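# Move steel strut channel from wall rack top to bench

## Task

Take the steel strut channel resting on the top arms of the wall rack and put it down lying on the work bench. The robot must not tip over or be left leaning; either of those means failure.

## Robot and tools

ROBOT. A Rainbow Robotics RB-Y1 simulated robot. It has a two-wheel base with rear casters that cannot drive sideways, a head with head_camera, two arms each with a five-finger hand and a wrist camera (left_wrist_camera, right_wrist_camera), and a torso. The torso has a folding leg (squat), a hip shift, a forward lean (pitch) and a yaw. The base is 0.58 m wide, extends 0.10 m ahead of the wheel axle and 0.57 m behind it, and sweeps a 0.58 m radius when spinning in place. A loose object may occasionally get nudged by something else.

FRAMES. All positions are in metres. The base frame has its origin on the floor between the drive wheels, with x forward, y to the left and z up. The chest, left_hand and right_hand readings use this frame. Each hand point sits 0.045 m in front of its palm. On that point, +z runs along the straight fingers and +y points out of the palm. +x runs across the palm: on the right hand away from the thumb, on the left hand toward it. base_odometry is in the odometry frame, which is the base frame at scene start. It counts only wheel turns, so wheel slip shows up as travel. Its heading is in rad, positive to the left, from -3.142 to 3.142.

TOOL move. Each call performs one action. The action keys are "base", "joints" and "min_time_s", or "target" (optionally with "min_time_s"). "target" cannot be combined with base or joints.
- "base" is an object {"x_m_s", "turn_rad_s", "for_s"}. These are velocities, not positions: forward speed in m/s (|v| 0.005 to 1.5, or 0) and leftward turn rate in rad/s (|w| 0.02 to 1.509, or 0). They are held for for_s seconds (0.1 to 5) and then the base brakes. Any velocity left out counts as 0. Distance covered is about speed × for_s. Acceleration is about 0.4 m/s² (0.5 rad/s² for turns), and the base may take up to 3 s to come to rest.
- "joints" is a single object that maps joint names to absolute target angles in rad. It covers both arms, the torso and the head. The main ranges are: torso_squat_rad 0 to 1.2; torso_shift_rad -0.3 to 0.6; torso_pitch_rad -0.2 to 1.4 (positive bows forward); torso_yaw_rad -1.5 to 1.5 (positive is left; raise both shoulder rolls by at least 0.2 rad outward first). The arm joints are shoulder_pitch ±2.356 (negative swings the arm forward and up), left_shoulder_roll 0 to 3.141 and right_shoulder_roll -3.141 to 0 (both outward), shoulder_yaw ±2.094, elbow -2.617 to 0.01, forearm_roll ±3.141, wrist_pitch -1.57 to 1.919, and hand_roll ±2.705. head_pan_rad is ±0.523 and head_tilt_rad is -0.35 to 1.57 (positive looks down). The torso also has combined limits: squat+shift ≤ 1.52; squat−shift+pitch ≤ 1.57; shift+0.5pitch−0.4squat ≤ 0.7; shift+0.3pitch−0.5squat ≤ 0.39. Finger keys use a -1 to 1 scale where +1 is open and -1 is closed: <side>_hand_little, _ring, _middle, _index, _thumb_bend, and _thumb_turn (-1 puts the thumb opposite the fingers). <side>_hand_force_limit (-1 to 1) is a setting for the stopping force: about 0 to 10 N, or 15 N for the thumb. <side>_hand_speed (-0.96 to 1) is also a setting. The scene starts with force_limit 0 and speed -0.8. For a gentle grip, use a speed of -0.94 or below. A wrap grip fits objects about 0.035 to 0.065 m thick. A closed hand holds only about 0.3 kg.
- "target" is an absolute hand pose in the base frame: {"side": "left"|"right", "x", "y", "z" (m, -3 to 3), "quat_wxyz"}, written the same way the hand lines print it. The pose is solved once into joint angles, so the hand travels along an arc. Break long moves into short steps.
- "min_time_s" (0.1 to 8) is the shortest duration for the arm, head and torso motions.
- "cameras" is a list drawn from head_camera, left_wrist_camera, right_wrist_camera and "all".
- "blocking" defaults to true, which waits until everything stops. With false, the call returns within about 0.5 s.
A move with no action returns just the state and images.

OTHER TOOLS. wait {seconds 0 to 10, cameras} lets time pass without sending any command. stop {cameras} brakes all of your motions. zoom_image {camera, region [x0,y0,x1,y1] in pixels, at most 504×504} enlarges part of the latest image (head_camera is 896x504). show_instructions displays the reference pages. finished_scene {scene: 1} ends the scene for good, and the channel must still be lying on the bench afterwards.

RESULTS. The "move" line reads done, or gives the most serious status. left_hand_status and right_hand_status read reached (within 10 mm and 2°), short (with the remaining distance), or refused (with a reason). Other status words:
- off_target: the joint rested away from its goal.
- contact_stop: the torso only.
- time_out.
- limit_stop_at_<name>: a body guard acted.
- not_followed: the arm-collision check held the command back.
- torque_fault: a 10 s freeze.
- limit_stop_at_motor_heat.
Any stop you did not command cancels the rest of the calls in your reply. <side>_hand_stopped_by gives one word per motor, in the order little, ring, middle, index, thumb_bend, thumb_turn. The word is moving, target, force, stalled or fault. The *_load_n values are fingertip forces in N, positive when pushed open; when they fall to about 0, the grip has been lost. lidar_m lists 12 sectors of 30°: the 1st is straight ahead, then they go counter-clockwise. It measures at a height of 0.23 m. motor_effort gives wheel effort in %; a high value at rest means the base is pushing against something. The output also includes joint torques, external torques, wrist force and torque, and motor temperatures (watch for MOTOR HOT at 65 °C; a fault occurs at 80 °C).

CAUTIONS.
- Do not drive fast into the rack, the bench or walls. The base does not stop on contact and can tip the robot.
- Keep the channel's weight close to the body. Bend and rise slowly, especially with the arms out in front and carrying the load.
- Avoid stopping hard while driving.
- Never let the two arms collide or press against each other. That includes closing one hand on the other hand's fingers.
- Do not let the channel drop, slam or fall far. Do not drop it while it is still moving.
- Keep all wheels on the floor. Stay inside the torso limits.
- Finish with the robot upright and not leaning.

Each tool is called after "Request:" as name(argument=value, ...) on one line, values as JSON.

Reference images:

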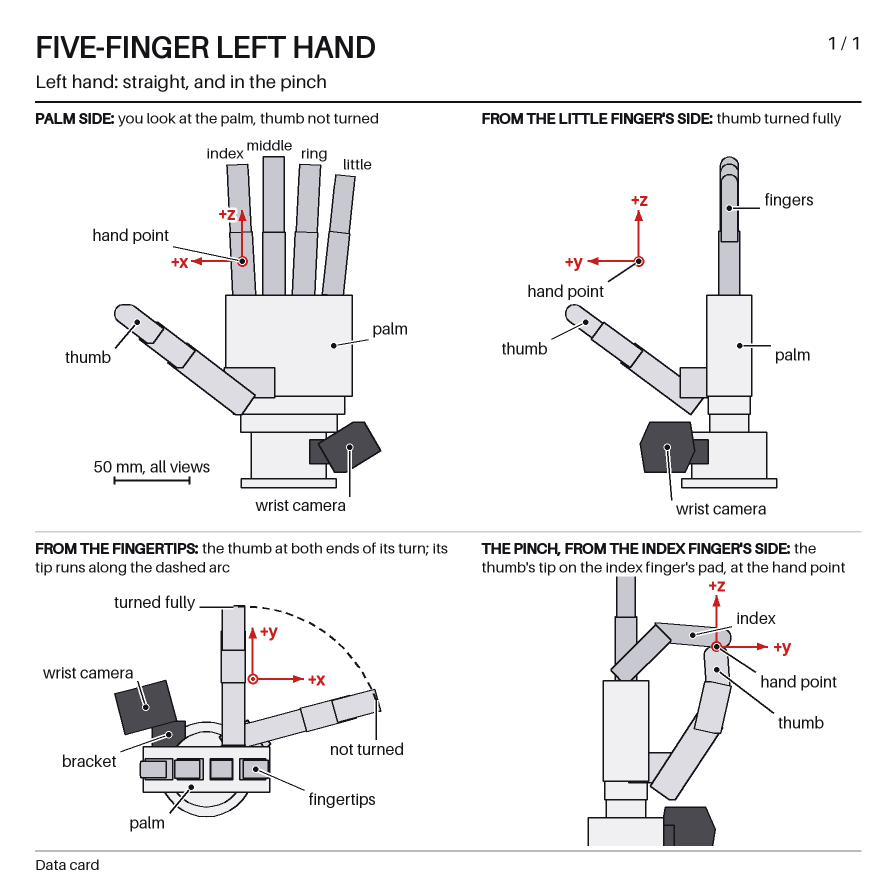

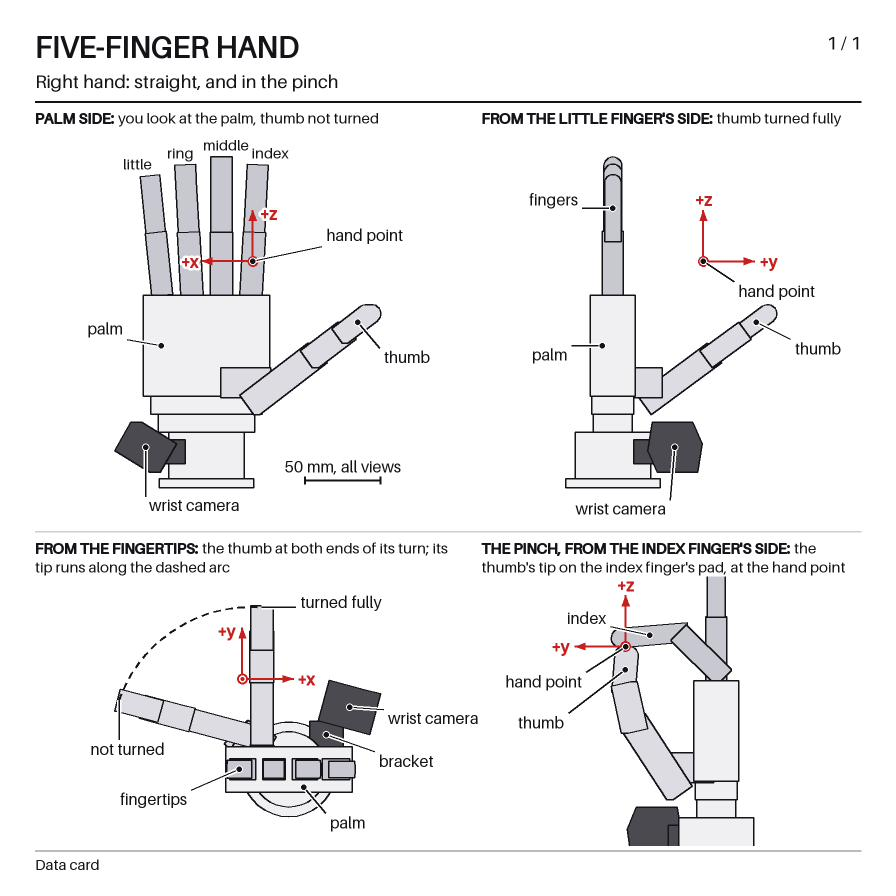

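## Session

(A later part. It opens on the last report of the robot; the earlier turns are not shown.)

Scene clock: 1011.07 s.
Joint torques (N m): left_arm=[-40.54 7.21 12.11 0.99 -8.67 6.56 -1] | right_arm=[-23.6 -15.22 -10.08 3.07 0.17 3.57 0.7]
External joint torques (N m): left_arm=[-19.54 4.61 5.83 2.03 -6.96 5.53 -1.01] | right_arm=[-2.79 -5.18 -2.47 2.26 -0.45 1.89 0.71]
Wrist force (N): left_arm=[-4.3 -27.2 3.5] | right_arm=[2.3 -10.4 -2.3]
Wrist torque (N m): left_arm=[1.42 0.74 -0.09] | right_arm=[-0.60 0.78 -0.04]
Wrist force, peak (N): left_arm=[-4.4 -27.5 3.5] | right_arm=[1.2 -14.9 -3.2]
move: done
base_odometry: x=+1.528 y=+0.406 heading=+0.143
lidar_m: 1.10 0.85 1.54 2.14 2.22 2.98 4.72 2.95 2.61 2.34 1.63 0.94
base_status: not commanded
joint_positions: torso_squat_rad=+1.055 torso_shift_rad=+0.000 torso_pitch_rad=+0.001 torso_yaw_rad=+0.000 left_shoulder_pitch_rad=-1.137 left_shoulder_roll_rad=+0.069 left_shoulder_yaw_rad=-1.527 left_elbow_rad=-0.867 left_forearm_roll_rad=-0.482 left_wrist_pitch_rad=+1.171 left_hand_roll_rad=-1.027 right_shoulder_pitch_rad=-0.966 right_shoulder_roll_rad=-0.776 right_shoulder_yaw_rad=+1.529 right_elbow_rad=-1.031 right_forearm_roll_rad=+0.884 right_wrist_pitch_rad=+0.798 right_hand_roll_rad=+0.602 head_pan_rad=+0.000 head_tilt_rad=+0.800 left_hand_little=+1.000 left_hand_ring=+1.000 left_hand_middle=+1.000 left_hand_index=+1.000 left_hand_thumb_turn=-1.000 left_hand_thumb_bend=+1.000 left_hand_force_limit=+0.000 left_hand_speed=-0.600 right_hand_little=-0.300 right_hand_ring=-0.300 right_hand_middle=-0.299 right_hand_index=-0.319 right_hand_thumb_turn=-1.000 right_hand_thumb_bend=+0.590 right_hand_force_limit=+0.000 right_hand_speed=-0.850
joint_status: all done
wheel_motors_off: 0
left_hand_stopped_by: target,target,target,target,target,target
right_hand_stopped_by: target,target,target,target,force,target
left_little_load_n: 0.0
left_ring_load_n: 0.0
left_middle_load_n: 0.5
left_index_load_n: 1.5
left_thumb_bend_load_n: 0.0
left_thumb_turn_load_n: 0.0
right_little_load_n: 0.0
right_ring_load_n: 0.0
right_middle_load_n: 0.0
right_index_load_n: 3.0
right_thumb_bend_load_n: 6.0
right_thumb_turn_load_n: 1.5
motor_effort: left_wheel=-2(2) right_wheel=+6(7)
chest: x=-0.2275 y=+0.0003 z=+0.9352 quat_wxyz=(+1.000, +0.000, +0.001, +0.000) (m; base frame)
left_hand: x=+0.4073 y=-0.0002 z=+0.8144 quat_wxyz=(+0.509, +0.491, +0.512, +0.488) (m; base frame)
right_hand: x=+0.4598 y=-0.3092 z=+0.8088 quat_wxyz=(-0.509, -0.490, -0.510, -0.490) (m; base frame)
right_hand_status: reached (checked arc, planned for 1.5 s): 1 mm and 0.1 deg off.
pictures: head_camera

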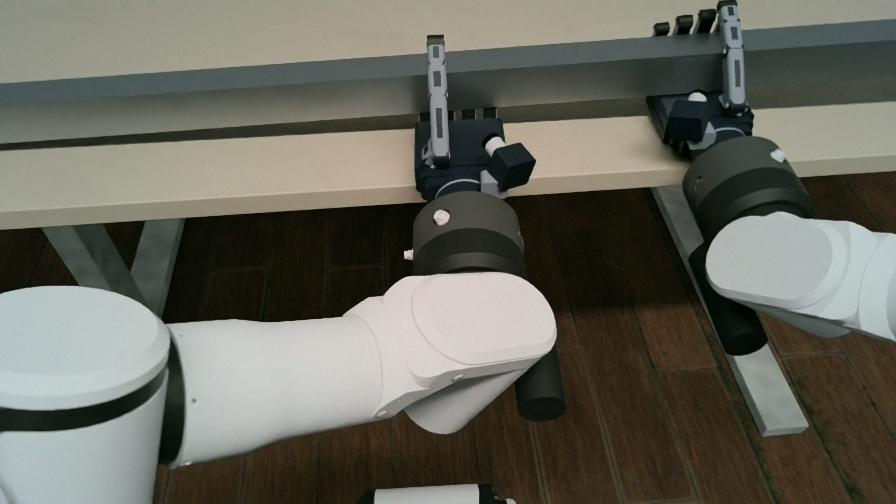

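Request:
move(joints={"right_hand_little":1,"right_hand_ring":1,"right_hand_middle":1,"right_hand_index":1,"right_hand_thumb_bend":1,"right_hand_speed":-0.6})

Request:
move(target={"side":"right","x":0.46,"y":-0.31,"z":0.801,"quat_wxyz":[0.5095,0.4903,0.5095,0.4903]}, min_time_s=2, cameras=["all"])

Scene clock: 1018.00 s.
Joint torques (N m): left_arm=[-42.33 7.01 11.46 0.97 -9.33 6.38 -0.93] | right_arm=[-23.88 -14.93 -9.88 2.98 0.79 3.39 0.49]
External joint torques (N m): left_arm=[-21.34 4.42 5.18 2 -7.62 5.35 -0.93] | right_arm=[-3.07 -4.88 -2.27 2.17 0.16 1.71 0.5]
Wrist force (N): left_arm=[-0.8 -29.3 1.8] | right_arm=[-1.9 -9.3 -0.9]
Wrist torque (N m): left_arm=[1.06 0.72 0.08] | right_arm=[-0.20 0.65 -0.35]
Wrist force, peak (N): left_arm=[-0.5 -30.0 2.2] | right_arm=[2.2 -11.4 -2.5]
move: done
base_odometry: x=+1.528 y=+0.406 heading=+0.143
lidar_m: 1.09 0.86 1.53 2.16 2.23 2.98 4.72 2.95 2.60 2.34 1.65 0.93
base_status: not commanded
joint_positions: torso_squat_rad=+1.055 torso_shift_rad=+0.000 torso_pitch_rad=+0.001 torso_yaw_rad=+0.000 left_shoulder_pitch_rad=-1.137 left_shoulder_roll_rad=+0.069 left_shoulder_yaw_rad=-1.527 left_elbow_rad=-0.867 left_forearm_roll_rad=-0.482 left_wrist_pitch_rad=+1.171 left_hand_roll_rad=-1.027 right_shoulder_pitch_rad=-0.966 right_shoulder_roll_rad=-0.776 right_shoulder_yaw_rad=+1.529 right_elbow_rad=-1.031 right_forearm_roll_rad=+0.884 right_wrist_pitch_rad=+0.798 right_hand_roll_rad=+0.602 head_pan_rad=+0.000 head_tilt_rad=+0.800 left_hand_little=+1.000 left_hand_ring=+1.000 left_hand_middle=+1.000 left_hand_index=+1.000 left_hand_thumb_turn=-1.000 left_hand_thumb_bend=+1.000 left_hand_force_limit=+0.000 left_hand_speed=-0.600 right_hand_little=+1.000 right_hand_ring=+1.000 right_hand_middle=+1.000 right_hand_index=+1.000 right_hand_thumb_turn=-1.000 right_hand_thumb_bend=+1.000 right_hand_force_limit=+0.000 right_hand_speed=-0.600
joint_status: all done
wheel_motors_off: 0
left_hand_stopped_by: target,target,target,target,target,target
right_hand_stopped_by: target,target,target,target,target,target
left_little_load_n: 0.0
left_ring_load_n: 0.0
left_middle_load_n: 0.5
left_index_load_n: 1.0
left_thumb_bend_load_n: 0.0
left_thumb_turn_load_n: 0.0
right_little_load_n: 0.0
right_ring_load_n: 0.0
right_middle_load_n: 0.0
right_index_load_n: 0.0
right_thumb_bend_load_n: 0.0
right_thumb_turn_load_n: 0.0
motor_effort: left_wheel=-2(2) right_wheel=+6(7)
chest: x=-0.2275 y=+0.0003 z=+0.9352 quat_wxyz=(+1.000, +0.000, +0.001, +0.000) (m; base frame)
left_hand: x=+0.4072 y=-0.0001 z=+0.8140 quat_wxyz=(+0.509, +0.491, +0.512, +0.488) (m; base frame)
right_hand: x=+0.4598 y=-0.3093 z=+0.8087 quat_wxyz=(-0.509, -0.491, -0.510, -0.490) (m; base frame)
pictures: none

Scene clock: 1020.33 s.
Joint torques (N m): left_arm=[-48.66 6.36 12.64 0.97 -11.36 7.02 -1.09] | right_arm=[-19.94 -9.6 -6.12 2.4 0.82 1.36 -0.12]
External joint torques (N m): left_arm=[-27.68 3.79 6.36 2.02 -9.65 5.98 -1.09] | right_arm=[0.88 0.38 1.23 1.51 0.23 -0.35 -0.11]
Wrist force (N): left_arm=[0.4 -37.9 1.8] | right_arm=[-3.0 -2.8 -2.1]
Wrist torque (N m): left_arm=[1.44 0.64 0.48] | right_arm=[0.05 0.68 -0.50]
Wrist force, peak (N): left_arm=[0.2 -38.1 2.2] | right_arm=[-1.3 -9.7 -0.9]
move: done
base_odometry: x=+1.528 y=+0.406 heading=+0.143
lidar_m: 1.10 0.86 1.54 2.16 2.22 3.00 4.71 2.94 2.60 2.34 1.64 0.94
base_status: not commanded
joint_positions: torso_squat_rad=+1.055 torso_shift_rad=+0.000 torso_pitch_rad=+0.001 torso_yaw_rad=+0.000 left_shoulder_pitch_rad=-1.135 left_shoulder_roll_rad=+0.069 left_shoulder_yaw_rad=-1.527 left_elbow_rad=-0.867 left_forearm_roll_rad=-0.481 left_wrist_pitch_rad=+1.171 left_hand_roll_rad=-1.027 right_shoulder_pitch_rad=-0.957 right_shoulder_roll_rad=-0.753 right_shoulder_yaw_rad=+1.534 right_elbow_rad=-0.991 right_forearm_roll_rad=+0.905 right_wrist_pitch_rad=+0.797 right_hand_roll_rad=+0.574 head_pan_rad=+0.000 head_tilt_rad=+0.800 left_hand_little=+1.000 left_hand_ring=+1.000 left_hand_middle=+1.000 left_hand_index=+1.000 left_hand_thumb_turn=-1.000 left_hand_thumb_bend=+1.000 left_hand_force_limit=+0.000 left_hand_speed=-0.600 right_hand_little=+1.000 right_hand_ring=+1.000 right_hand_middle=+1.000 right_hand_index=+1.000 right_hand_thumb_turn=-1.000 right_hand_thumb_bend=+1.000 right_hand_force_limit=+0.000 right_hand_speed=-0.600
joint_status: all done
wheel_motors_off: 0
left_hand_stopped_by: target,target,target,target,target,target
right_hand_stopped_by: target,target,target,target,target,target
left_little_load_n: 0.0
left_ring_load_n: 0.0
left_middle_load_n: 1.0
left_index_load_n: 1.0
left_thumb_bend_load_n: 0.0
left_thumb_turn_load_n: 0.0
right_little_load_n: 0.0
right_ring_load_n: 0.0
right_middle_load_n: 0.0
right_index_load_n: 0.0
right_thumb_bend_load_n: 0.0
right_thumb_turn_load_n: 0.0
motor_effort: left_wheel=-2(2) right_wheel=+6(7)
chest: x=-0.2274 y=+0.0003 z=+0.9352 quat_wxyz=(+1.000, +0.000, +0.001, +0.000) (m; base frame)
left_hand: x=+0.4071 y=+0.0004 z=+0.8130 quat_wxyz=(+0.508, +0.491, +0.513, +0.488) (m; base frame)
right_hand: x=+0.4597 y=-0.3100 z=+0.8012 quat_wxyz=(-0.509, -0.491, -0.510, -0.490) (m; base frame)
right_hand_status: reached (checked arc, planned for 2.0 s): 0 mm and 0.1 deg off.
pictures: head_camera, left_wrist_camera, right_wrist_camera

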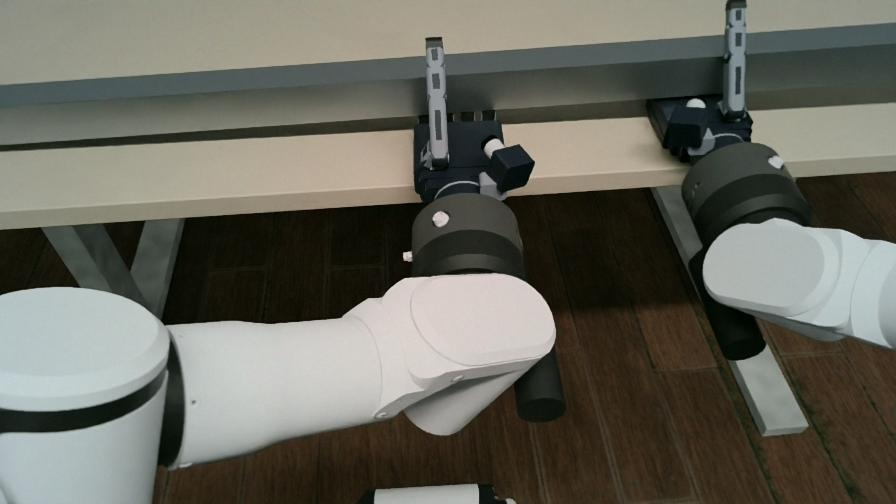

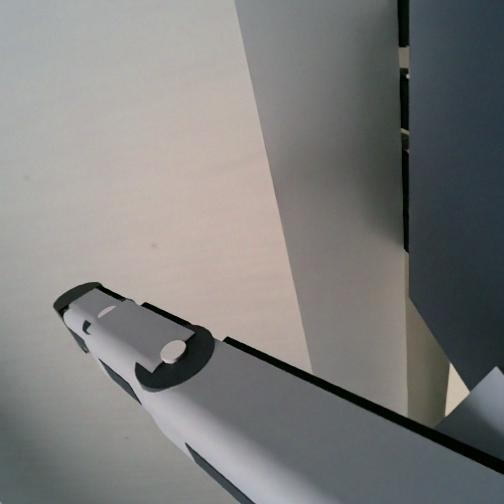

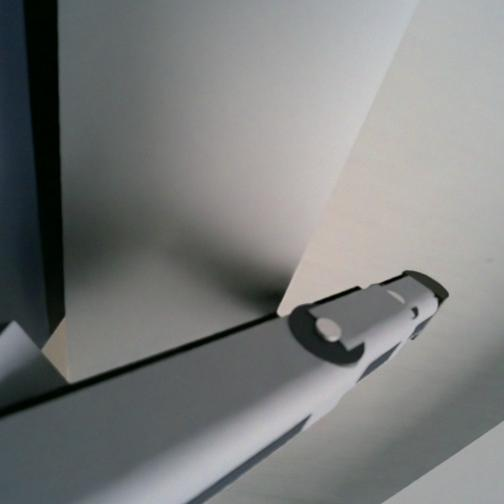

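Request:
move(target={"side":"right","x":0.39,"y":-0.31,"z":0.803,"quat_wxyz":[0.5095,0.4903,0.5095,0.4903]}, min_time_s=1.5)

Request:
move(target={"side":"right","x":0.26,"y":-0.33,"z":0.82,"quat_wxyz":[0.5,0.5,0.5,0.5]}, min_time_s=2, cameras=["all"])

Scene clock: 1028.77 s.
Joint torques (N m): left_arm=[-48.55 6.45 12.02 0.86 -11.55 7.09 -1.2] | right_arm=[-17.14 -12.49 -7.49 -1.36 0.69 1.42 0.16]
External joint torques (N m): left_arm=[-27.56 3.88 5.74 1.91 -9.84 6.06 -1.21] | right_arm=[0.6 -2.24 1.07 -0.68 -0.3 -0.09 0.16]
Wrist force (N): left_arm=[0.6 -37.6 1.7] | right_arm=[-2.7 -3.4 -0.7]
Wrist torque (N m): left_arm=[1.46 0.68 0.47] | right_arm=[-0.15 0.64 -0.40]
Wrist force, peak (N): left_arm=[0.3 -38.2 1.8] | right_arm=[-3.2 -3.2 -2.2]
move: done
base_odometry: x=+1.528 y=+0.406 heading=+0.143
lidar_m: 1.09 0.86 1.53 2.15 2.22 2.99 4.72 2.94 2.59 2.34 1.64 0.92
base_status: not commanded
joint_positions: torso_squat_rad=+1.055 torso_shift_rad=+0.000 torso_pitch_rad=+0.001 torso_yaw_rad=+0.000 left_shoulder_pitch_rad=-1.135 left_shoulder_roll_rad=+0.069 left_shoulder_yaw_rad=-1.527 left_elbow_rad=-0.867 left_forearm_roll_rad=-0.481 left_wrist_pitch_rad=+1.171 left_hand_roll_rad=-1.027 right_shoulder_pitch_rad=-0.861 right_shoulder_roll_rad=-0.955 right_shoulder_yaw_rad=+1.533 right_elbow_rad=-1.433 right_forearm_roll_rad=+0.860 right_wrist_pitch_rad=+1.005 right_hand_roll_rad=+0.745 head_pan_rad=+0.000 head_tilt_rad=+0.800 left_hand_little=+1.000 left_hand_ring=+1.000 left_hand_middle=+1.000 left_hand_index=+1.000 left_hand_thumb_turn=-1.000 left_hand_thumb_bend=+1.000 left_hand_force_limit=+0.000 left_hand_speed=-0.600 right_hand_little=+1.000 right_hand_ring=+1.000 right_hand_middle=+1.000 right_hand_index=+1.000 right_hand_thumb_turn=-1.000 right_hand_thumb_bend=+1.000 right_hand_force_limit=+0.000 right_hand_speed=-0.600
joint_status: all done
wheel_motors_off: 0
left_hand_stopped_by: target,target,target,target,target,target
right_hand_stopped_by: target,target,target,target,target,target
left_little_load_n: 0.0
left_ring_load_n: 0.5
left_middle_load_n: 1.0
left_index_load_n: 1.5
left_thumb_bend_load_n: 0.0
left_thumb_turn_load_n: 0.0
right_little_load_n: 0.0
right_ring_load_n: 0.0
right_middle_load_n: 0.0
right_index_load_n: 0.0
right_thumb_bend_load_n: 0.0
right_thumb_turn_load_n: 0.0
motor_effort: left_wheel=-2(2) right_wheel=+6(7)
chest: x=-0.2274 y=+0.0003 z=+0.9352 quat_wxyz=(+1.000, +0.000, +0.001, +0.000) (m; base frame)
left_hand: x=+0.4071 y=+0.0004 z=+0.8129 quat_wxyz=(+0.508, +0.491, +0.513, +0.488) (m; base frame)
right_hand: x=+0.3899 y=-0.3095 z=+0.8028 quat_wxyz=(-0.510, -0.489, -0.509, -0.492) (m; base frame)
right_hand_status: reached (checked arc, planned for 1.5 s): 1 mm and 0.3 deg off.
pictures: none

Scene clock: 1031.10 s.
Joint torques (N m): left_arm=[-48.42 6.85 12.11 0.85 -11.56 7.13 -0.99] | right_arm=[-11.15 -13.68 -6.6 -3.68 1.52 1.29 0.36]
External joint torques (N m): left_arm=[-27.44 4.28 5.83 1.89 -9.85 6.1 -1] | right_arm=[0.73 -2.7 0.87 -0.83 0.16 -0.06 0.37]
Wrist force (N): left_arm=[0.4 -37.8 2.1] | right_arm=[-2.8 -3.5 -0.5]
Wrist torque (N m): left_arm=[1.44 0.72 0.45] | right_arm=[-0.19 0.58 -0.41]
Wrist force, peak (N): left_arm=[0.4 -38.2 1.9] | right_arm=[-3.2 -3.6 -1.0]
move: done
base_odometry: x=+1.528 y=+0.406 heading=+0.143
lidar_m: 1.08 0.86 1.54 2.14 2.23 3.00 4.72 2.94 2.61 2.34 1.66 0.93
base_status: not commanded
joint_positions: torso_squat_rad=+1.055 torso_shift_rad=+0.000 torso_pitch_rad=+0.001 torso_yaw_rad=+0.000 left_shoulder_pitch_rad=-1.135 left_shoulder_roll_rad=+0.069 left_shoulder_yaw_rad=-1.527 left_elbow_rad=-0.867 left_forearm_roll_rad=-0.481 left_wrist_pitch_rad=+1.171 left_hand_roll_rad=-1.027 right_shoulder_pitch_rad=-0.680 right_shoulder_roll_rad=-1.261 right_shoulder_yaw_rad=+1.585 right_elbow_rad=-1.997 right_forearm_roll_rad=+0.959 right_wrist_pitch_rad=+1.284 right_hand_roll_rad=+0.824 head_pan_rad=+0.000 head_tilt_rad=+0.800 left_hand_little=+1.000 left_hand_ring=+1.000 left_hand_middle=+1.000 left_hand_index=+1.000 left_hand_thumb_turn=-1.000 left_hand_thumb_bend=+1.000 left_hand_force_limit=+0.000 left_hand_speed=-0.600 right_hand_little=+1.000 right_hand_ring=+1.000 right_hand_middle=+1.000 right_hand_index=+1.000 right_hand_thumb_turn=-1.000 right_hand_thumb_bend=+1.000 right_hand_force_limit=+0.000 right_hand_speed=-0.600
joint_status: all done
wheel_motors_off: 0
left_hand_stopped_by: target,target,target,target,target,target
right_hand_stopped_by: target,target,target,target,target,target
left_little_load_n: 0.0
left_ring_load_n: 0.0
left_middle_load_n: 0.5
left_index_load_n: 1.0
left_thumb_bend_load_n: 0.0
left_thumb_turn_load_n: 0.0
right_little_load_n: 0.0
right_ring_load_n: 0.0
right_middle_load_n: 0.0
right_index_load_n: 0.0
right_thumb_bend_load_n: 0.0
right_thumb_turn_load_n: 0.0
motor_effort: left_wheel=-2(2) right_wheel=+6(7)
chest: x=-0.2274 y=+0.0003 z=+0.9352 quat_wxyz=(+1.000, +0.000, +0.001, +0.000) (m; base frame)
left_hand: x=+0.4071 y=+0.0004 z=+0.8129 quat_wxyz=(+0.508, +0.491, +0.513, +0.488) (m; base frame)
right_hand: x=+0.2601 y=-0.3299 z=+0.8199 quat_wxyz=(-0.500, -0.500, -0.500, -0.500) (m; base frame)
right_hand_status: reached (checked arc, planned for 2.0 s): 0 mm and 0.0 deg off.
pictures: head_camera, left_wrist_camera, right_wrist_camera

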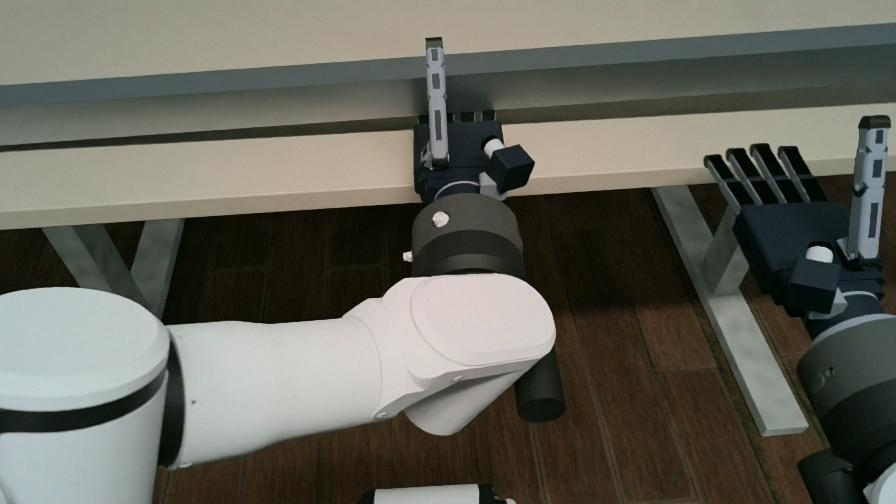

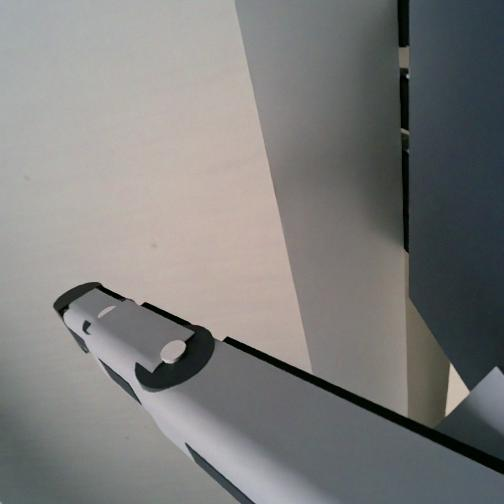

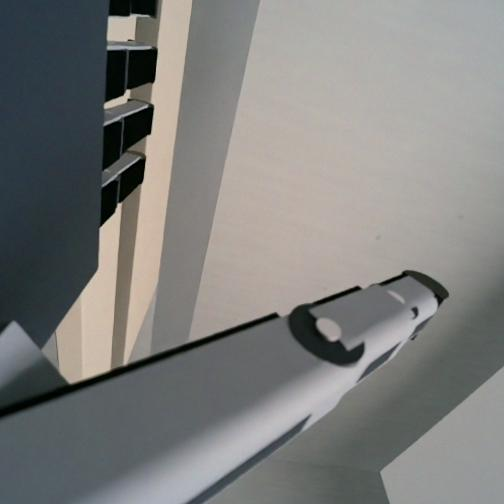

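Request:
move(target={"side":"right","x":0.30,"y":-0.31,"z":0.818,"quat_wxyz":[0.5124,0.4873,0.5124,0.4873]}, min_time_s=1)

Request:
move(target={"side":"right","x":0.36,"y":-0.31,"z":0.814,"quat_wxyz":[0.5124,0.4873,0.5124,0.4873]}, min_time_s=1.2)

Request:
move(target={"side":"right","x":0.408,"y":-0.31,"z":0.811,"quat_wxyz":[0.5124,0.4873,0.5124,0.4873]}, min_time_s=1.2, cameras=["head_camera","right_wrist_camera"])

Scene clock: 1074.73 s.
Joint torques (N m): left_arm=[-48.57 6.43 11.7 0.97 -11.41 7.05 -1.01] | right_arm=[-14.32 -10.29 -8.15 -1.39 1.01 1.2 0.17]
External joint torques (N m): left_arm=[-27.58 3.86 5.42 2.02 -9.7 6.02 -1.02] | right_arm=[-0.55 0.13 0.02 1.02 -0.33 -0.12 0.18]
Motor temperatures (°C): left_arm=[47 38 36 38 44 47 41] | right_arm=[39 38 36 39 36 41 42]
Wrist force (N): left_arm=[0.3 -37.9 1.8] | right_arm=[-2.3 -3.3 -0.3]
Wrist torque (N m): left_arm=[1.43 0.70 0.45] | right_arm=[-0.14 0.55 -0.36]
Wrist force, peak (N): left_arm=[0.6 -38.3 1.9] | right_arm=[-3.3 -3.6 -0.7]
move: done
base_odometry: x=+1.528 y=+0.406 heading=+0.143
lidar_m: 1.10 0.86 1.54 2.15 2.23 2.98 4.73 2.94 2.60 2.34 1.66 0.92
base_status: not commanded
joint_positions: torso_squat_rad=+1.055 torso_shift_rad=+0.000 torso_pitch_rad=+0.001 torso_yaw_rad=+0.000 left_shoulder_pitch_rad=-1.135 left_shoulder_roll_rad=+0.069 left_shoulder_yaw_rad=-1.527 left_elbow_rad=-0.867 left_forearm_roll_rad=-0.481 left_wrist_pitch_rad=+1.171 left_hand_roll_rad=-1.027 right_shoulder_pitch_rad=-0.747 right_shoulder_roll_rad=-1.161 right_shoulder_yaw_rad=+1.556 right_elbow_rad=-1.874 right_forearm_roll_rad=+0.884 right_wrist_pitch_rad=+1.223 right_hand_roll_rad=+0.893 head_pan_rad=+0.000 head_tilt_rad=+0.800 left_hand_little=+1.000 left_hand_ring=+1.000 left_hand_middle=+1.000 left_hand_index=+1.000 left_hand_thumb_turn=-1.000 left_hand_thumb_bend=+1.000 left_hand_force_limit=+0.000 left_hand_speed=-0.600 right_hand_little=+1.000 right_hand_ring=+1.000 right_hand_middle=+1.000 right_hand_index=+1.000 right_hand_thumb_turn=-1.000 right_hand_thumb_bend=+1.000 right_hand_force_limit=+0.000 right_hand_speed=-0.600
joint_status: all done
wheel_motors_off: 0
left_hand_stopped_by: target,target,target,target,target,target
right_hand_stopped_by: target,target,target,target,target,target
left_little_load_n: 0.0
left_ring_load_n: 0.5
left_middle_load_n: 1.0
left_index_load_n: 1.0
left_thumb_bend_load_n: 0.0
left_thumb_turn_load_n: 0.0
right_little_load_n: 0.0
right_ring_load_n: 0.0
right_middle_load_n: 0.0
right_index_load_n: 0.0
right_thumb_bend_load_n: 0.0
right_thumb_turn_load_n: 0.0
motor_effort: left_wheel=-2(2) right_wheel=+6(7)
chest: x=-0.2274 y=+0.0003 z=+0.9352 quat_wxyz=(+1.000, +0.000, +0.001, +0.000) (m; base frame)
left_hand: x=+0.4071 y=+0.0004 z=+0.8129 quat_wxyz=(+0.508, +0.491, +0.513, +0.488) (m; base frame)
right_hand: x=+0.2996 y=-0.3101 z=+0.8180 quat_wxyz=(-0.512, -0.488, -0.513, -0.487) (m; base frame)
right_hand_status: reached (checked arc, planned for 1.0 s): 0 mm and 0.0 deg off.
pictures: none

Scene clock: 1076.27 s.
Joint torques (N m): left_arm=[-48.81 6.17 11.82 0.89 -11.51 7.16 -1.05] | right_arm=[-16.54 -10.56 -8.92 -0.33 0.81 1.33 -0.04]
External joint torques (N m): left_arm=[-27.83 3.6 5.54 1.94 -9.8 6.13 -1.06] | right_arm=[-0.17 -0.19 -0.17 0.98 -0.34 -0.09 -0.03]
Wrist force (N): left_arm=[0.4 -38.1 1.9] | right_arm=[-2.6 -3.4 -0.7]
Wrist torque (N m): left_arm=[1.41 0.70 0.48] | right_arm=[-0.17 0.60 -0.46]
Wrist force, peak (N): left_arm=[0.4 -38.3 1.9] | right_arm=[-3.0 -3.6 -0.6]
move: done
base_odometry: x=+1.528 y=+0.406 heading=+0.143
lidar_m: 1.10 0.85 1.53 2.14 2.21 2.98 4.72 2.94 2.60 2.32 1.66 0.93
base_status: not commanded
joint_positions: torso_squat_rad=+1.055 torso_shift_rad=+0.000 torso_pitch_rad=+0.001 torso_yaw_rad=+0.000 left_shoulder_pitch_rad=-1.135 left_shoulder_roll_rad=+0.069 left_shoulder_yaw_rad=-1.527 left_elbow_rad=-0.867 left_forearm_roll_rad=-0.481 left_wrist_pitch_rad=+1.171 left_hand_roll_rad=-1.027 right_shoulder_pitch_rad=-0.828 right_shoulder_roll_rad=-1.049 right_shoulder_yaw_rad=+1.527 right_elbow_rad=-1.622 right_forearm_roll_rad=+0.839 right_wrist_pitch_rad=+1.078 right_hand_roll_rad=+0.830 head_pan_rad=+0.000 head_tilt_rad=+0.800 left_hand_little=+1.000 left_hand_ring=+1.000 left_hand_middle=+1.000 left_hand_index=+1.000 left_hand_thumb_turn=-1.000 left_hand_thumb_bend=+1.000 left_hand_force_limit=+0.000 left_hand_speed=-0.600 right_hand_little=+1.000 right_hand_ring=+1.000 right_hand_middle=+1.000 right_hand_index=+1.000 right_hand_thumb_turn=-1.000 right_hand_thumb_bend=+1.000 right_hand_force_limit=+0.000 right_hand_speed=-0.600
joint_status: all done
wheel_motors_off: 0
left_hand_stopped_by: target,target,target,target,target,target
right_hand_stopped_by: target,target,target,target,target,target
left_little_load_n: 0.0
left_ring_load_n: 0.5
left_middle_load_n: 0.5
left_index_load_n: 1.5
left_thumb_bend_load_n: 0.0
left_thumb_turn_load_n: 0.0
right_little_load_n: 0.0
right_ring_load_n: 0.0
right_middle_load_n: 0.0
right_index_load_n: 0.0
right_thumb_bend_load_n: 0.0
right_thumb_turn_load_n: 0.0
motor_effort: left_wheel=-2(2) right_wheel=+6(7)
chest: x=-0.2274 y=+0.0003 z=+0.9352 quat_wxyz=(+1.000, +0.000, +0.001, +0.000) (m; base frame)
left_hand: x=+0.4071 y=+0.0004 z=+0.8129 quat_wxyz=(+0.508, +0.491, +0.513, +0.488) (m; base frame)
right_hand: x=+0.3599 y=-0.3101 z=+0.8138 quat_wxyz=(-0.512, -0.487, -0.513, -0.487) (m; base frame)
right_hand_status: reached (checked arc, planned for 1.2 s): 0 mm and 0.0 deg off.
pictures: none

Scene clock: 1077.80 s.
Joint torques (N m): left_arm=[-48.77 6.25 11.86 0.91 -11.56 7.11 -1.04] | right_arm=[-18.88 -10.59 -8.86 0.9 0.83 1.4 -0.1]
External joint torques (N m): left_arm=[-27.79 3.68 5.58 1.95 -9.85 6.08 -1.05] | right_arm=[-0.4 -0.31 -0.2 1.3 -0.12 -0.12 -0.09]
Wrist force (N): left_arm=[0.4 -37.9 1.7] | right_arm=[-2.4 -3.0 -0.4]
Wrist torque (N m): left_arm=[1.45 0.71 0.48] | right_arm=[-0.12 0.56 -0.46]
Wrist force, peak (N): left_arm=[0.5 -38.3 1.7] | right_arm=[-2.5 -3.9 -0.4]
move: done
base_odometry: x=+1.528 y=+0.406 heading=+0.143
lidar_m: 1.10 0.86 1.53 2.15 2.23 2.98 4.72 2.94 2.02 2.32 1.65 0.92
base_status: not commanded
joint_positions: torso_squat_rad=+1.055 torso_shift_rad=+0.000 torso_pitch_rad=+0.001 torso_yaw_rad=+0.000 left_shoulder_pitch_rad=-1.135 left_shoulder_roll_rad=+0.069 left_shoulder_yaw_rad=-1.527 left_elbow_rad=-0.867 left_forearm_roll_rad=-0.481 left_wrist_pitch_rad=+1.171 left_hand_roll_rad=-1.027 right_shoulder_pitch_rad=-0.890 right_shoulder_roll_rad=-0.936 right_shoulder_yaw_rad=+1.516 right_elbow_rad=-1.375 right_forearm_roll_rad=+0.839 right_wrist_pitch_rad=+0.950 right_hand_roll_rad=+0.755 head_pan_rad=+0.000 head_tilt_rad=+0.800 left_hand_little=+1.000 left_hand_ring=+1.000 left_hand_middle=+1.000 left_hand_index=+1.000 left_hand_thumb_turn=-1.000 left_hand_thumb_bend=+1.000 left_hand_force_limit=+0.000 left_hand_speed=-0.600 right_hand_little=+1.000 right_hand_ring=+1.000 right_hand_middle=+1.000 right_hand_index=+1.000 right_hand_thumb_turn=-1.000 right_hand_thumb_bend=+1.000 right_hand_force_limit=+0.000 right_hand_speed=-0.600
joint_status: all done
wheel_motors_off: 0
left_hand_stopped_by: target,target,target,target,target,target
right_hand_stopped_by: target,target,target,target,target,target
left_little_load_n: 0.0
left_ring_load_n: 0.0
left_middle_load_n: 0.5
left_index_load_n: 1.0
left_thumb_bend_load_n: 0.0
left_thumb_turn_load_n: 0.0
right_little_load_n: 0.0
right_ring_load_n: 0.0
right_middle_load_n: 0.0
right_index_load_n: 0.0
right_thumb_bend_load_n: 0.0
right_thumb_turn_load_n: 0.0
motor_effort: left_wheel=-2(2) right_wheel=+6(7)
chest: x=-0.2274 y=+0.0003 z=+0.9352 quat_wxyz=(+1.000, +0.000, +0.001, +0.000) (m; base frame)
left_hand: x=+0.4071 y=+0.0004 z=+0.8129 quat_wxyz=(+0.508, +0.491, +0.513, +0.488) (m; base frame)
right_hand: x=+0.4079 y=-0.3101 z=+0.8108 quat_wxyz=(-0.512, -0.487, -0.513, -0.487) (m; base frame)
right_hand_status: reached (checked arc, planned for 1.2 s): 0 mm and 0.0 deg off.
pictures: head_camera, right_wrist_camera

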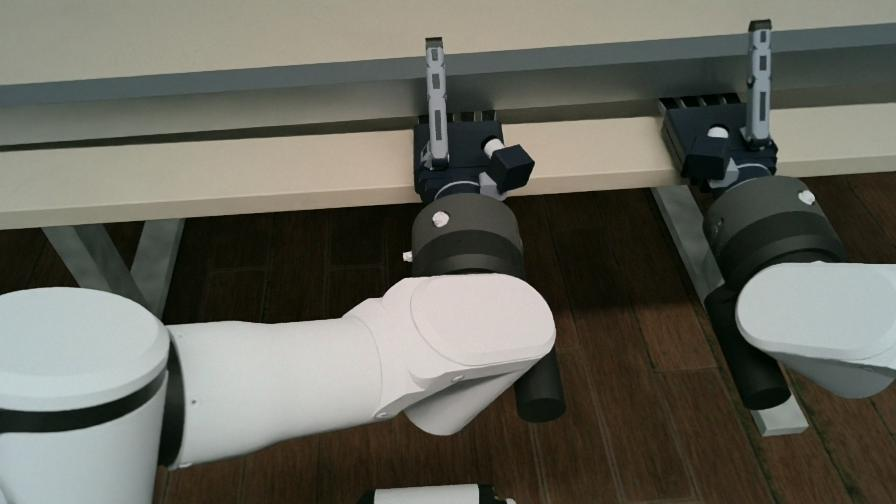

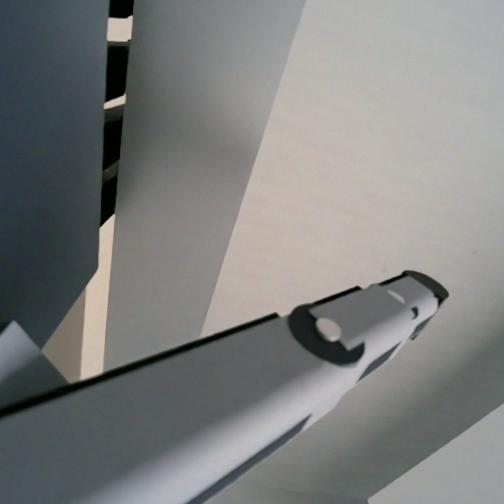

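Request:
move(target={"side":"right","x":0.408,"y":-0.31,"z":0.822,"quat_wxyz":[0.5124,0.4873,0.5124,0.4873]}, min_time_s=1.2)

Request:
move(target={"side":"right","x":0.408,"y":-0.31,"z":0.829,"quat_wxyz":[0.5124,0.4873,0.5124,0.4873]}, min_time_s=1.5, cameras=["head_camera","right_wrist_camera"])

Scene clock: 1082.70 s.
Joint torques (N m): left_arm=[-41.87 5.54 11.87 0.36 -8.89 5.35 -1.11] | right_arm=[-25.11 -15.49 -12.89 -0.71 2.36 3.35 0.6]
External joint torques (N m): left_arm=[-20.86 2.95 5.59 1.4 -7.18 4.32 -1.11] | right_arm=[-6.67 -5.16 -4.03 -0.27 1.39 1.87 0.61]
Wrist force (N): left_arm=[0.9 -24.1 1.3] | right_arm=[-2.4 -13.0 -0.7]
Wrist torque (N m): left_arm=[1.04 0.73 0.10] | right_arm=[0.05 0.59 -0.32]
Wrist force, peak (N): left_arm=[0.4 -38.2 2.0] | right_arm=[-2.0 -13.5 -0.8]
move: done
base_odometry: x=+1.528 y=+0.406 heading=+0.143
lidar_m: 1.10 0.84 1.53 2.14 2.24 2.99 4.71 2.94 2.60 2.34 1.67 0.93
base_status: not commanded
joint_positions: torso_squat_rad=+1.055 torso_shift_rad=+0.000 torso_pitch_rad=+0.001 torso_yaw_rad=+0.000 left_shoulder_pitch_rad=-1.137 left_shoulder_roll_rad=+0.069 left_shoulder_yaw_rad=-1.527 left_elbow_rad=-0.867 left_forearm_roll_rad=-0.482 left_wrist_pitch_rad=+1.171 left_hand_roll_rad=-1.027 right_shoulder_pitch_rad=-0.901 right_shoulder_roll_rad=-0.961 right_shoulder_yaw_rad=+1.510 right_elbow_rad=-1.414 right_forearm_roll_rad=+0.816 right_wrist_pitch_rad=+0.949 right_hand_roll_rad=+0.779 head_pan_rad=+0.000 head_tilt_rad=+0.800 left_hand_little=+1.000 left_hand_ring=+1.000 left_hand_middle=+1.000 left_hand_index=+1.000 left_hand_thumb_turn=-1.000 left_hand_thumb_bend=+1.000 left_hand_force_limit=+0.000 left_hand_speed=-0.600 right_hand_little=+1.000 right_hand_ring=+1.000 right_hand_middle=+1.000 right_hand_index=+1.000 right_hand_thumb_turn=-1.000 right_hand_thumb_bend=+1.000 right_hand_force_limit=+0.000 right_hand_speed=-0.600
joint_status: all done
wheel_motors_off: 0
left_hand_stopped_by: target,target,target,target,target,target
right_hand_stopped_by: target,target,target,target,target,target
left_little_load_n: 0.0
left_ring_load_n: 0.0
left_middle_load_n: 0.0
left_index_load_n: 1.0
left_thumb_bend_load_n: 0.0
left_thumb_turn_load_n: 0.0
right_little_load_n: 0.0
right_ring_load_n: 0.0
right_middle_load_n: 0.0
right_index_load_n: 0.5
right_thumb_bend_load_n: 0.0
right_thumb_turn_load_n: 0.0
motor_effort: left_wheel=-2(2) right_wheel=+6(7)
chest: x=-0.2274 y=+0.0003 z=+0.9352 quat_wxyz=(+1.000, +0.000, +0.001, +0.000) (m; base frame)
left_hand: x=+0.4074 y=+0.0003 z=+0.8141 quat_wxyz=(+0.509, +0.491, +0.512, +0.488) (m; base frame)
right_hand: x=+0.4076 y=-0.3097 z=+0.8199 quat_wxyz=(-0.512, -0.487, -0.513, -0.487) (m; base frame)
right_hand_status: reached (checked arc, planned for 1.2 s): 2 mm and 0.1 deg off.
pictures: none

Scene clock: 1084.53 s.
Joint torques (N m): left_arm=[-34.45 4.8 11.01 0 -5.98 3.33 -0.87] | right_arm=[-30.26 -17.53 -16.41 -0.64 4.15 4.85 0.94]
External joint torques (N m): left_arm=[-13.42 2.18 4.72 1.02 -4.27 2.3 -0.87] | right_arm=[-11.86 -7.17 -7.42 -0.18 3.16 3.39 0.95]
Wrist force (N): left_arm=[1.3 -12.0 -0.6] | right_arm=[-2.5 -21.6 0.9]
Wrist torque (N m): left_arm=[0.86 0.70 0.04] | right_arm=[0.04 0.60 -0.28]
Wrist force, peak (N): left_arm=[1.2 -24.1 1.0] | right_arm=[-2.3 -22.1 0.6]
move: done
base_odometry: x=+1.528 y=+0.406 heading=+0.143
lidar_m: 1.10 0.85 1.55 2.14 2.22 2.99 4.72 2.95 2.61 2.34 1.65 0.92
base_status: not commanded
joint_positions: torso_squat_rad=+1.055 torso_shift_rad=+0.000 torso_pitch_rad=+0.001 torso_yaw_rad=+0.000 left_shoulder_pitch_rad=-1.139 left_shoulder_roll_rad=+0.070 left_shoulder_yaw_rad=-1.526 left_elbow_rad=-0.867 left_forearm_roll_rad=-0.483 left_wrist_pitch_rad=+1.172 left_hand_roll_rad=-1.027 right_shoulder_pitch_rad=-0.909 right_shoulder_roll_rad=-0.979 right_shoulder_yaw_rad=+1.507 right_elbow_rad=-1.442 right_forearm_roll_rad=+0.797 right_wrist_pitch_rad=+0.948 right_hand_roll_rad=+0.798 head_pan_rad=+0.000 head_tilt_rad=+0.800 left_hand_little=+1.000 left_hand_ring=+1.000 left_hand_middle=+1.000 left_hand_index=+1.000 left_hand_thumb_turn=-1.000 left_hand_thumb_bend=+1.000 left_hand_force_limit=+0.000 left_hand_speed=-0.600 right_hand_little=+1.000 right_hand_ring=+1.000 right_hand_middle=+1.000 right_hand_index=+1.000 right_hand_thumb_turn=-1.000 right_hand_thumb_bend=+1.000 right_hand_force_limit=+0.000 right_hand_speed=-0.600
joint_status: all done
wheel_motors_off: 0
left_hand_stopped_by: target,target,target,target,target,target
right_hand_stopped_by: target,target,target,target,target,target
left_little_load_n: 0.0
left_ring_load_n: 0.0
left_middle_load_n: 0.5
left_index_load_n: 0.5
left_thumb_bend_load_n: 0.0
left_thumb_turn_load_n: 0.0
right_little_load_n: 0.5
right_ring_load_n: 0.0
right_middle_load_n: 0.0
right_index_load_n: 1.0
right_thumb_bend_load_n: 0.0
right_thumb_turn_load_n: -0.5
motor_effort: left_wheel=-2(2) right_wheel=+7(7)
chest: x=-0.2274 y=+0.0003 z=+0.9352 quat_wxyz=(+1.000, +0.000, +0.001, +0.000) (m; base frame)
left_hand: x=+0.4076 y=+0.0001 z=+0.8156 quat_wxyz=(+0.509, +0.490, +0.511, +0.489) (m; base frame)
right_hand: x=+0.4072 y=-0.3096 z=+0.8255 quat_wxyz=(-0.511, -0.488, -0.514, -0.486) (m; base frame)
right_hand_status: reached (checked arc, planned for 1.5 s): 4 mm and 0.3 deg off.
pictures: head_camera, right_wrist_camera

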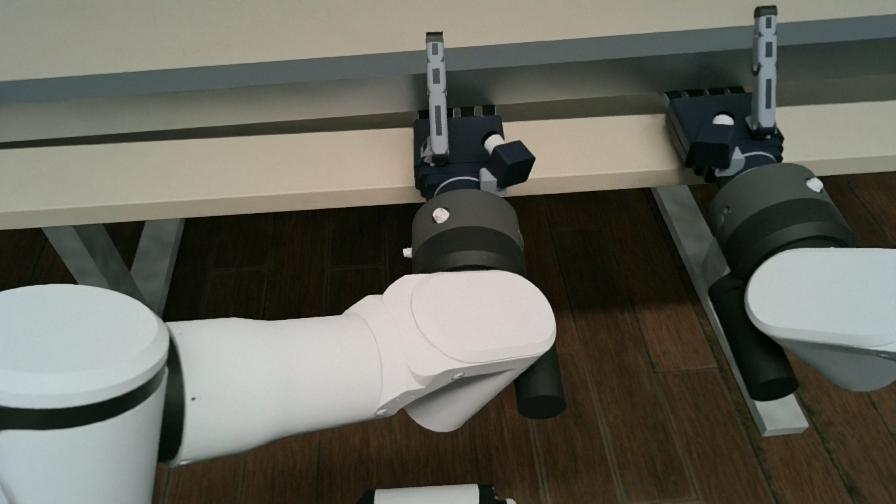

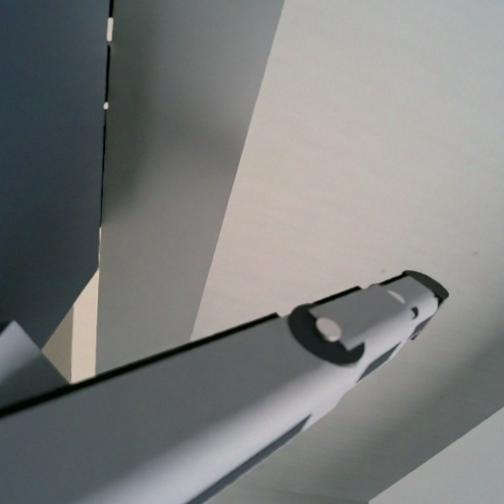

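Request:
move(target={"side":"left","x":0.408,"y":0.0,"z":0.806,"quat_wxyz":[0.5100,0.4898,0.5100,0.4898]}, min_time_s=2, cameras=["left_wrist_camera"])

Scene clock: 1089.50 s.
Joint torques (N m): left_arm=[-20.26 1.14 4.83 0.05 -1.57 0.81 0.18] | right_arm=[-35.1 -17.24 -19.67 0.06 5.97 7.28 1.01]
External joint torques (N m): left_arm=[0.65 -1.23 -1.03 0.92 0.09 -0.28 0.17] | right_arm=[-16.72 -6.88 -10.69 0.53 4.97 5.82 1.02]
Wrist force (N): left_arm=[-1.6 5.6 0.5] | right_arm=[-1.7 -33.8 -0.3]
Wrist torque (N m): left_arm=[0.71 0.78 0.06] | right_arm=[-0.03 0.61 -0.20]
Wrist force, peak (N): left_arm=[1.2 -12.3 -1.8] | right_arm=[-1.4 -34.0 0.4]
move: done
base_odometry: x=+1.528 y=+0.406 heading=+0.143
lidar_m: 1.08 0.86 1.54 2.16 2.22 2.97 4.72 2.96 2.60 2.33 1.64 0.92
base_status: not commanded
joint_positions: torso_squat_rad=+1.055 torso_shift_rad=+0.000 torso_pitch_rad=+0.001 torso_yaw_rad=+0.000 left_shoulder_pitch_rad=-1.127 left_shoulder_roll_rad=+0.045 left_shoulder_yaw_rad=-1.539 left_elbow_rad=-0.812 left_forearm_roll_rad=-0.500 left_wrist_pitch_rad=+1.151 left_hand_roll_rad=-0.997 right_shoulder_pitch_rad=-0.908 right_shoulder_roll_rad=-0.979 right_shoulder_yaw_rad=+1.508 right_elbow_rad=-1.442 right_forearm_roll_rad=+0.797 right_wrist_pitch_rad=+0.947 right_hand_roll_rad=+0.798 head_pan_rad=+0.000 head_tilt_rad=+0.800 left_hand_little=+1.000 left_hand_ring=+1.000 left_hand_middle=+1.000 left_hand_index=+1.000 left_hand_thumb_turn=-1.000 left_hand_thumb_bend=+1.000 left_hand_force_limit=+0.000 left_hand_speed=-0.600 right_hand_little=+1.000 right_hand_ring=+1.000 right_hand_middle=+1.000 right_hand_index=+1.000 right_hand_thumb_turn=-1.000 right_hand_thumb_bend=+1.000 right_hand_force_limit=+0.000 right_hand_speed=-0.600
joint_status: all done
wheel_motors_off: 0
left_hand_stopped_by: target,target,target,target,target,target
right_hand_stopped_by: target,target,target,target,target,target
left_little_load_n: 0.0
left_ring_load_n: 0.0
left_middle_load_n: 0.0
left_index_load_n: 0.0
left_thumb_bend_load_n: 0.0
left_thumb_turn_load_n: 0.0
right_little_load_n: 0.0
right_ring_load_n: 0.0
right_middle_load_n: 0.0
right_index_load_n: 1.0
right_thumb_bend_load_n: 0.0
right_thumb_turn_load_n: 0.0
motor_effort: left_wheel=-2(2) right_wheel=+6(7)
chest: x=-0.2274 y=+0.0003 z=+0.9352 quat_wxyz=(+1.000, +0.000, +0.001, +0.000) (m; base frame)
left_hand: x=+0.4078 y=+0.0001 z=+0.8068 quat_wxyz=(+0.510, +0.491, +0.510, +0.489) (m; base frame)
left_hand_status: reached (checked arc, planned for 2.0 s): 1 mm and 0.2 deg off.
right_hand: x=+0.4069 y=-0.3099 z=+0.8243 quat_wxyz=(-0.510, -0.489, -0.515, -0.486) (m; base frame)
pictures: left_wrist_camera

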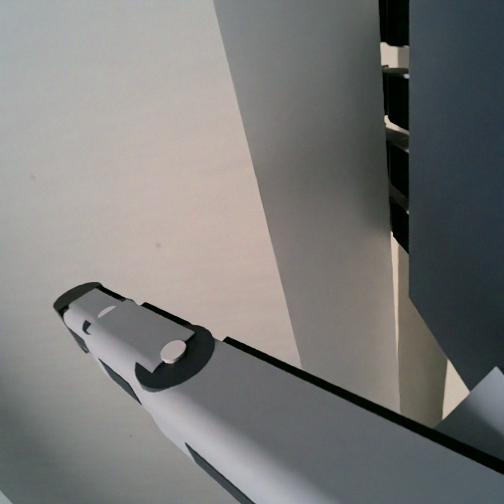

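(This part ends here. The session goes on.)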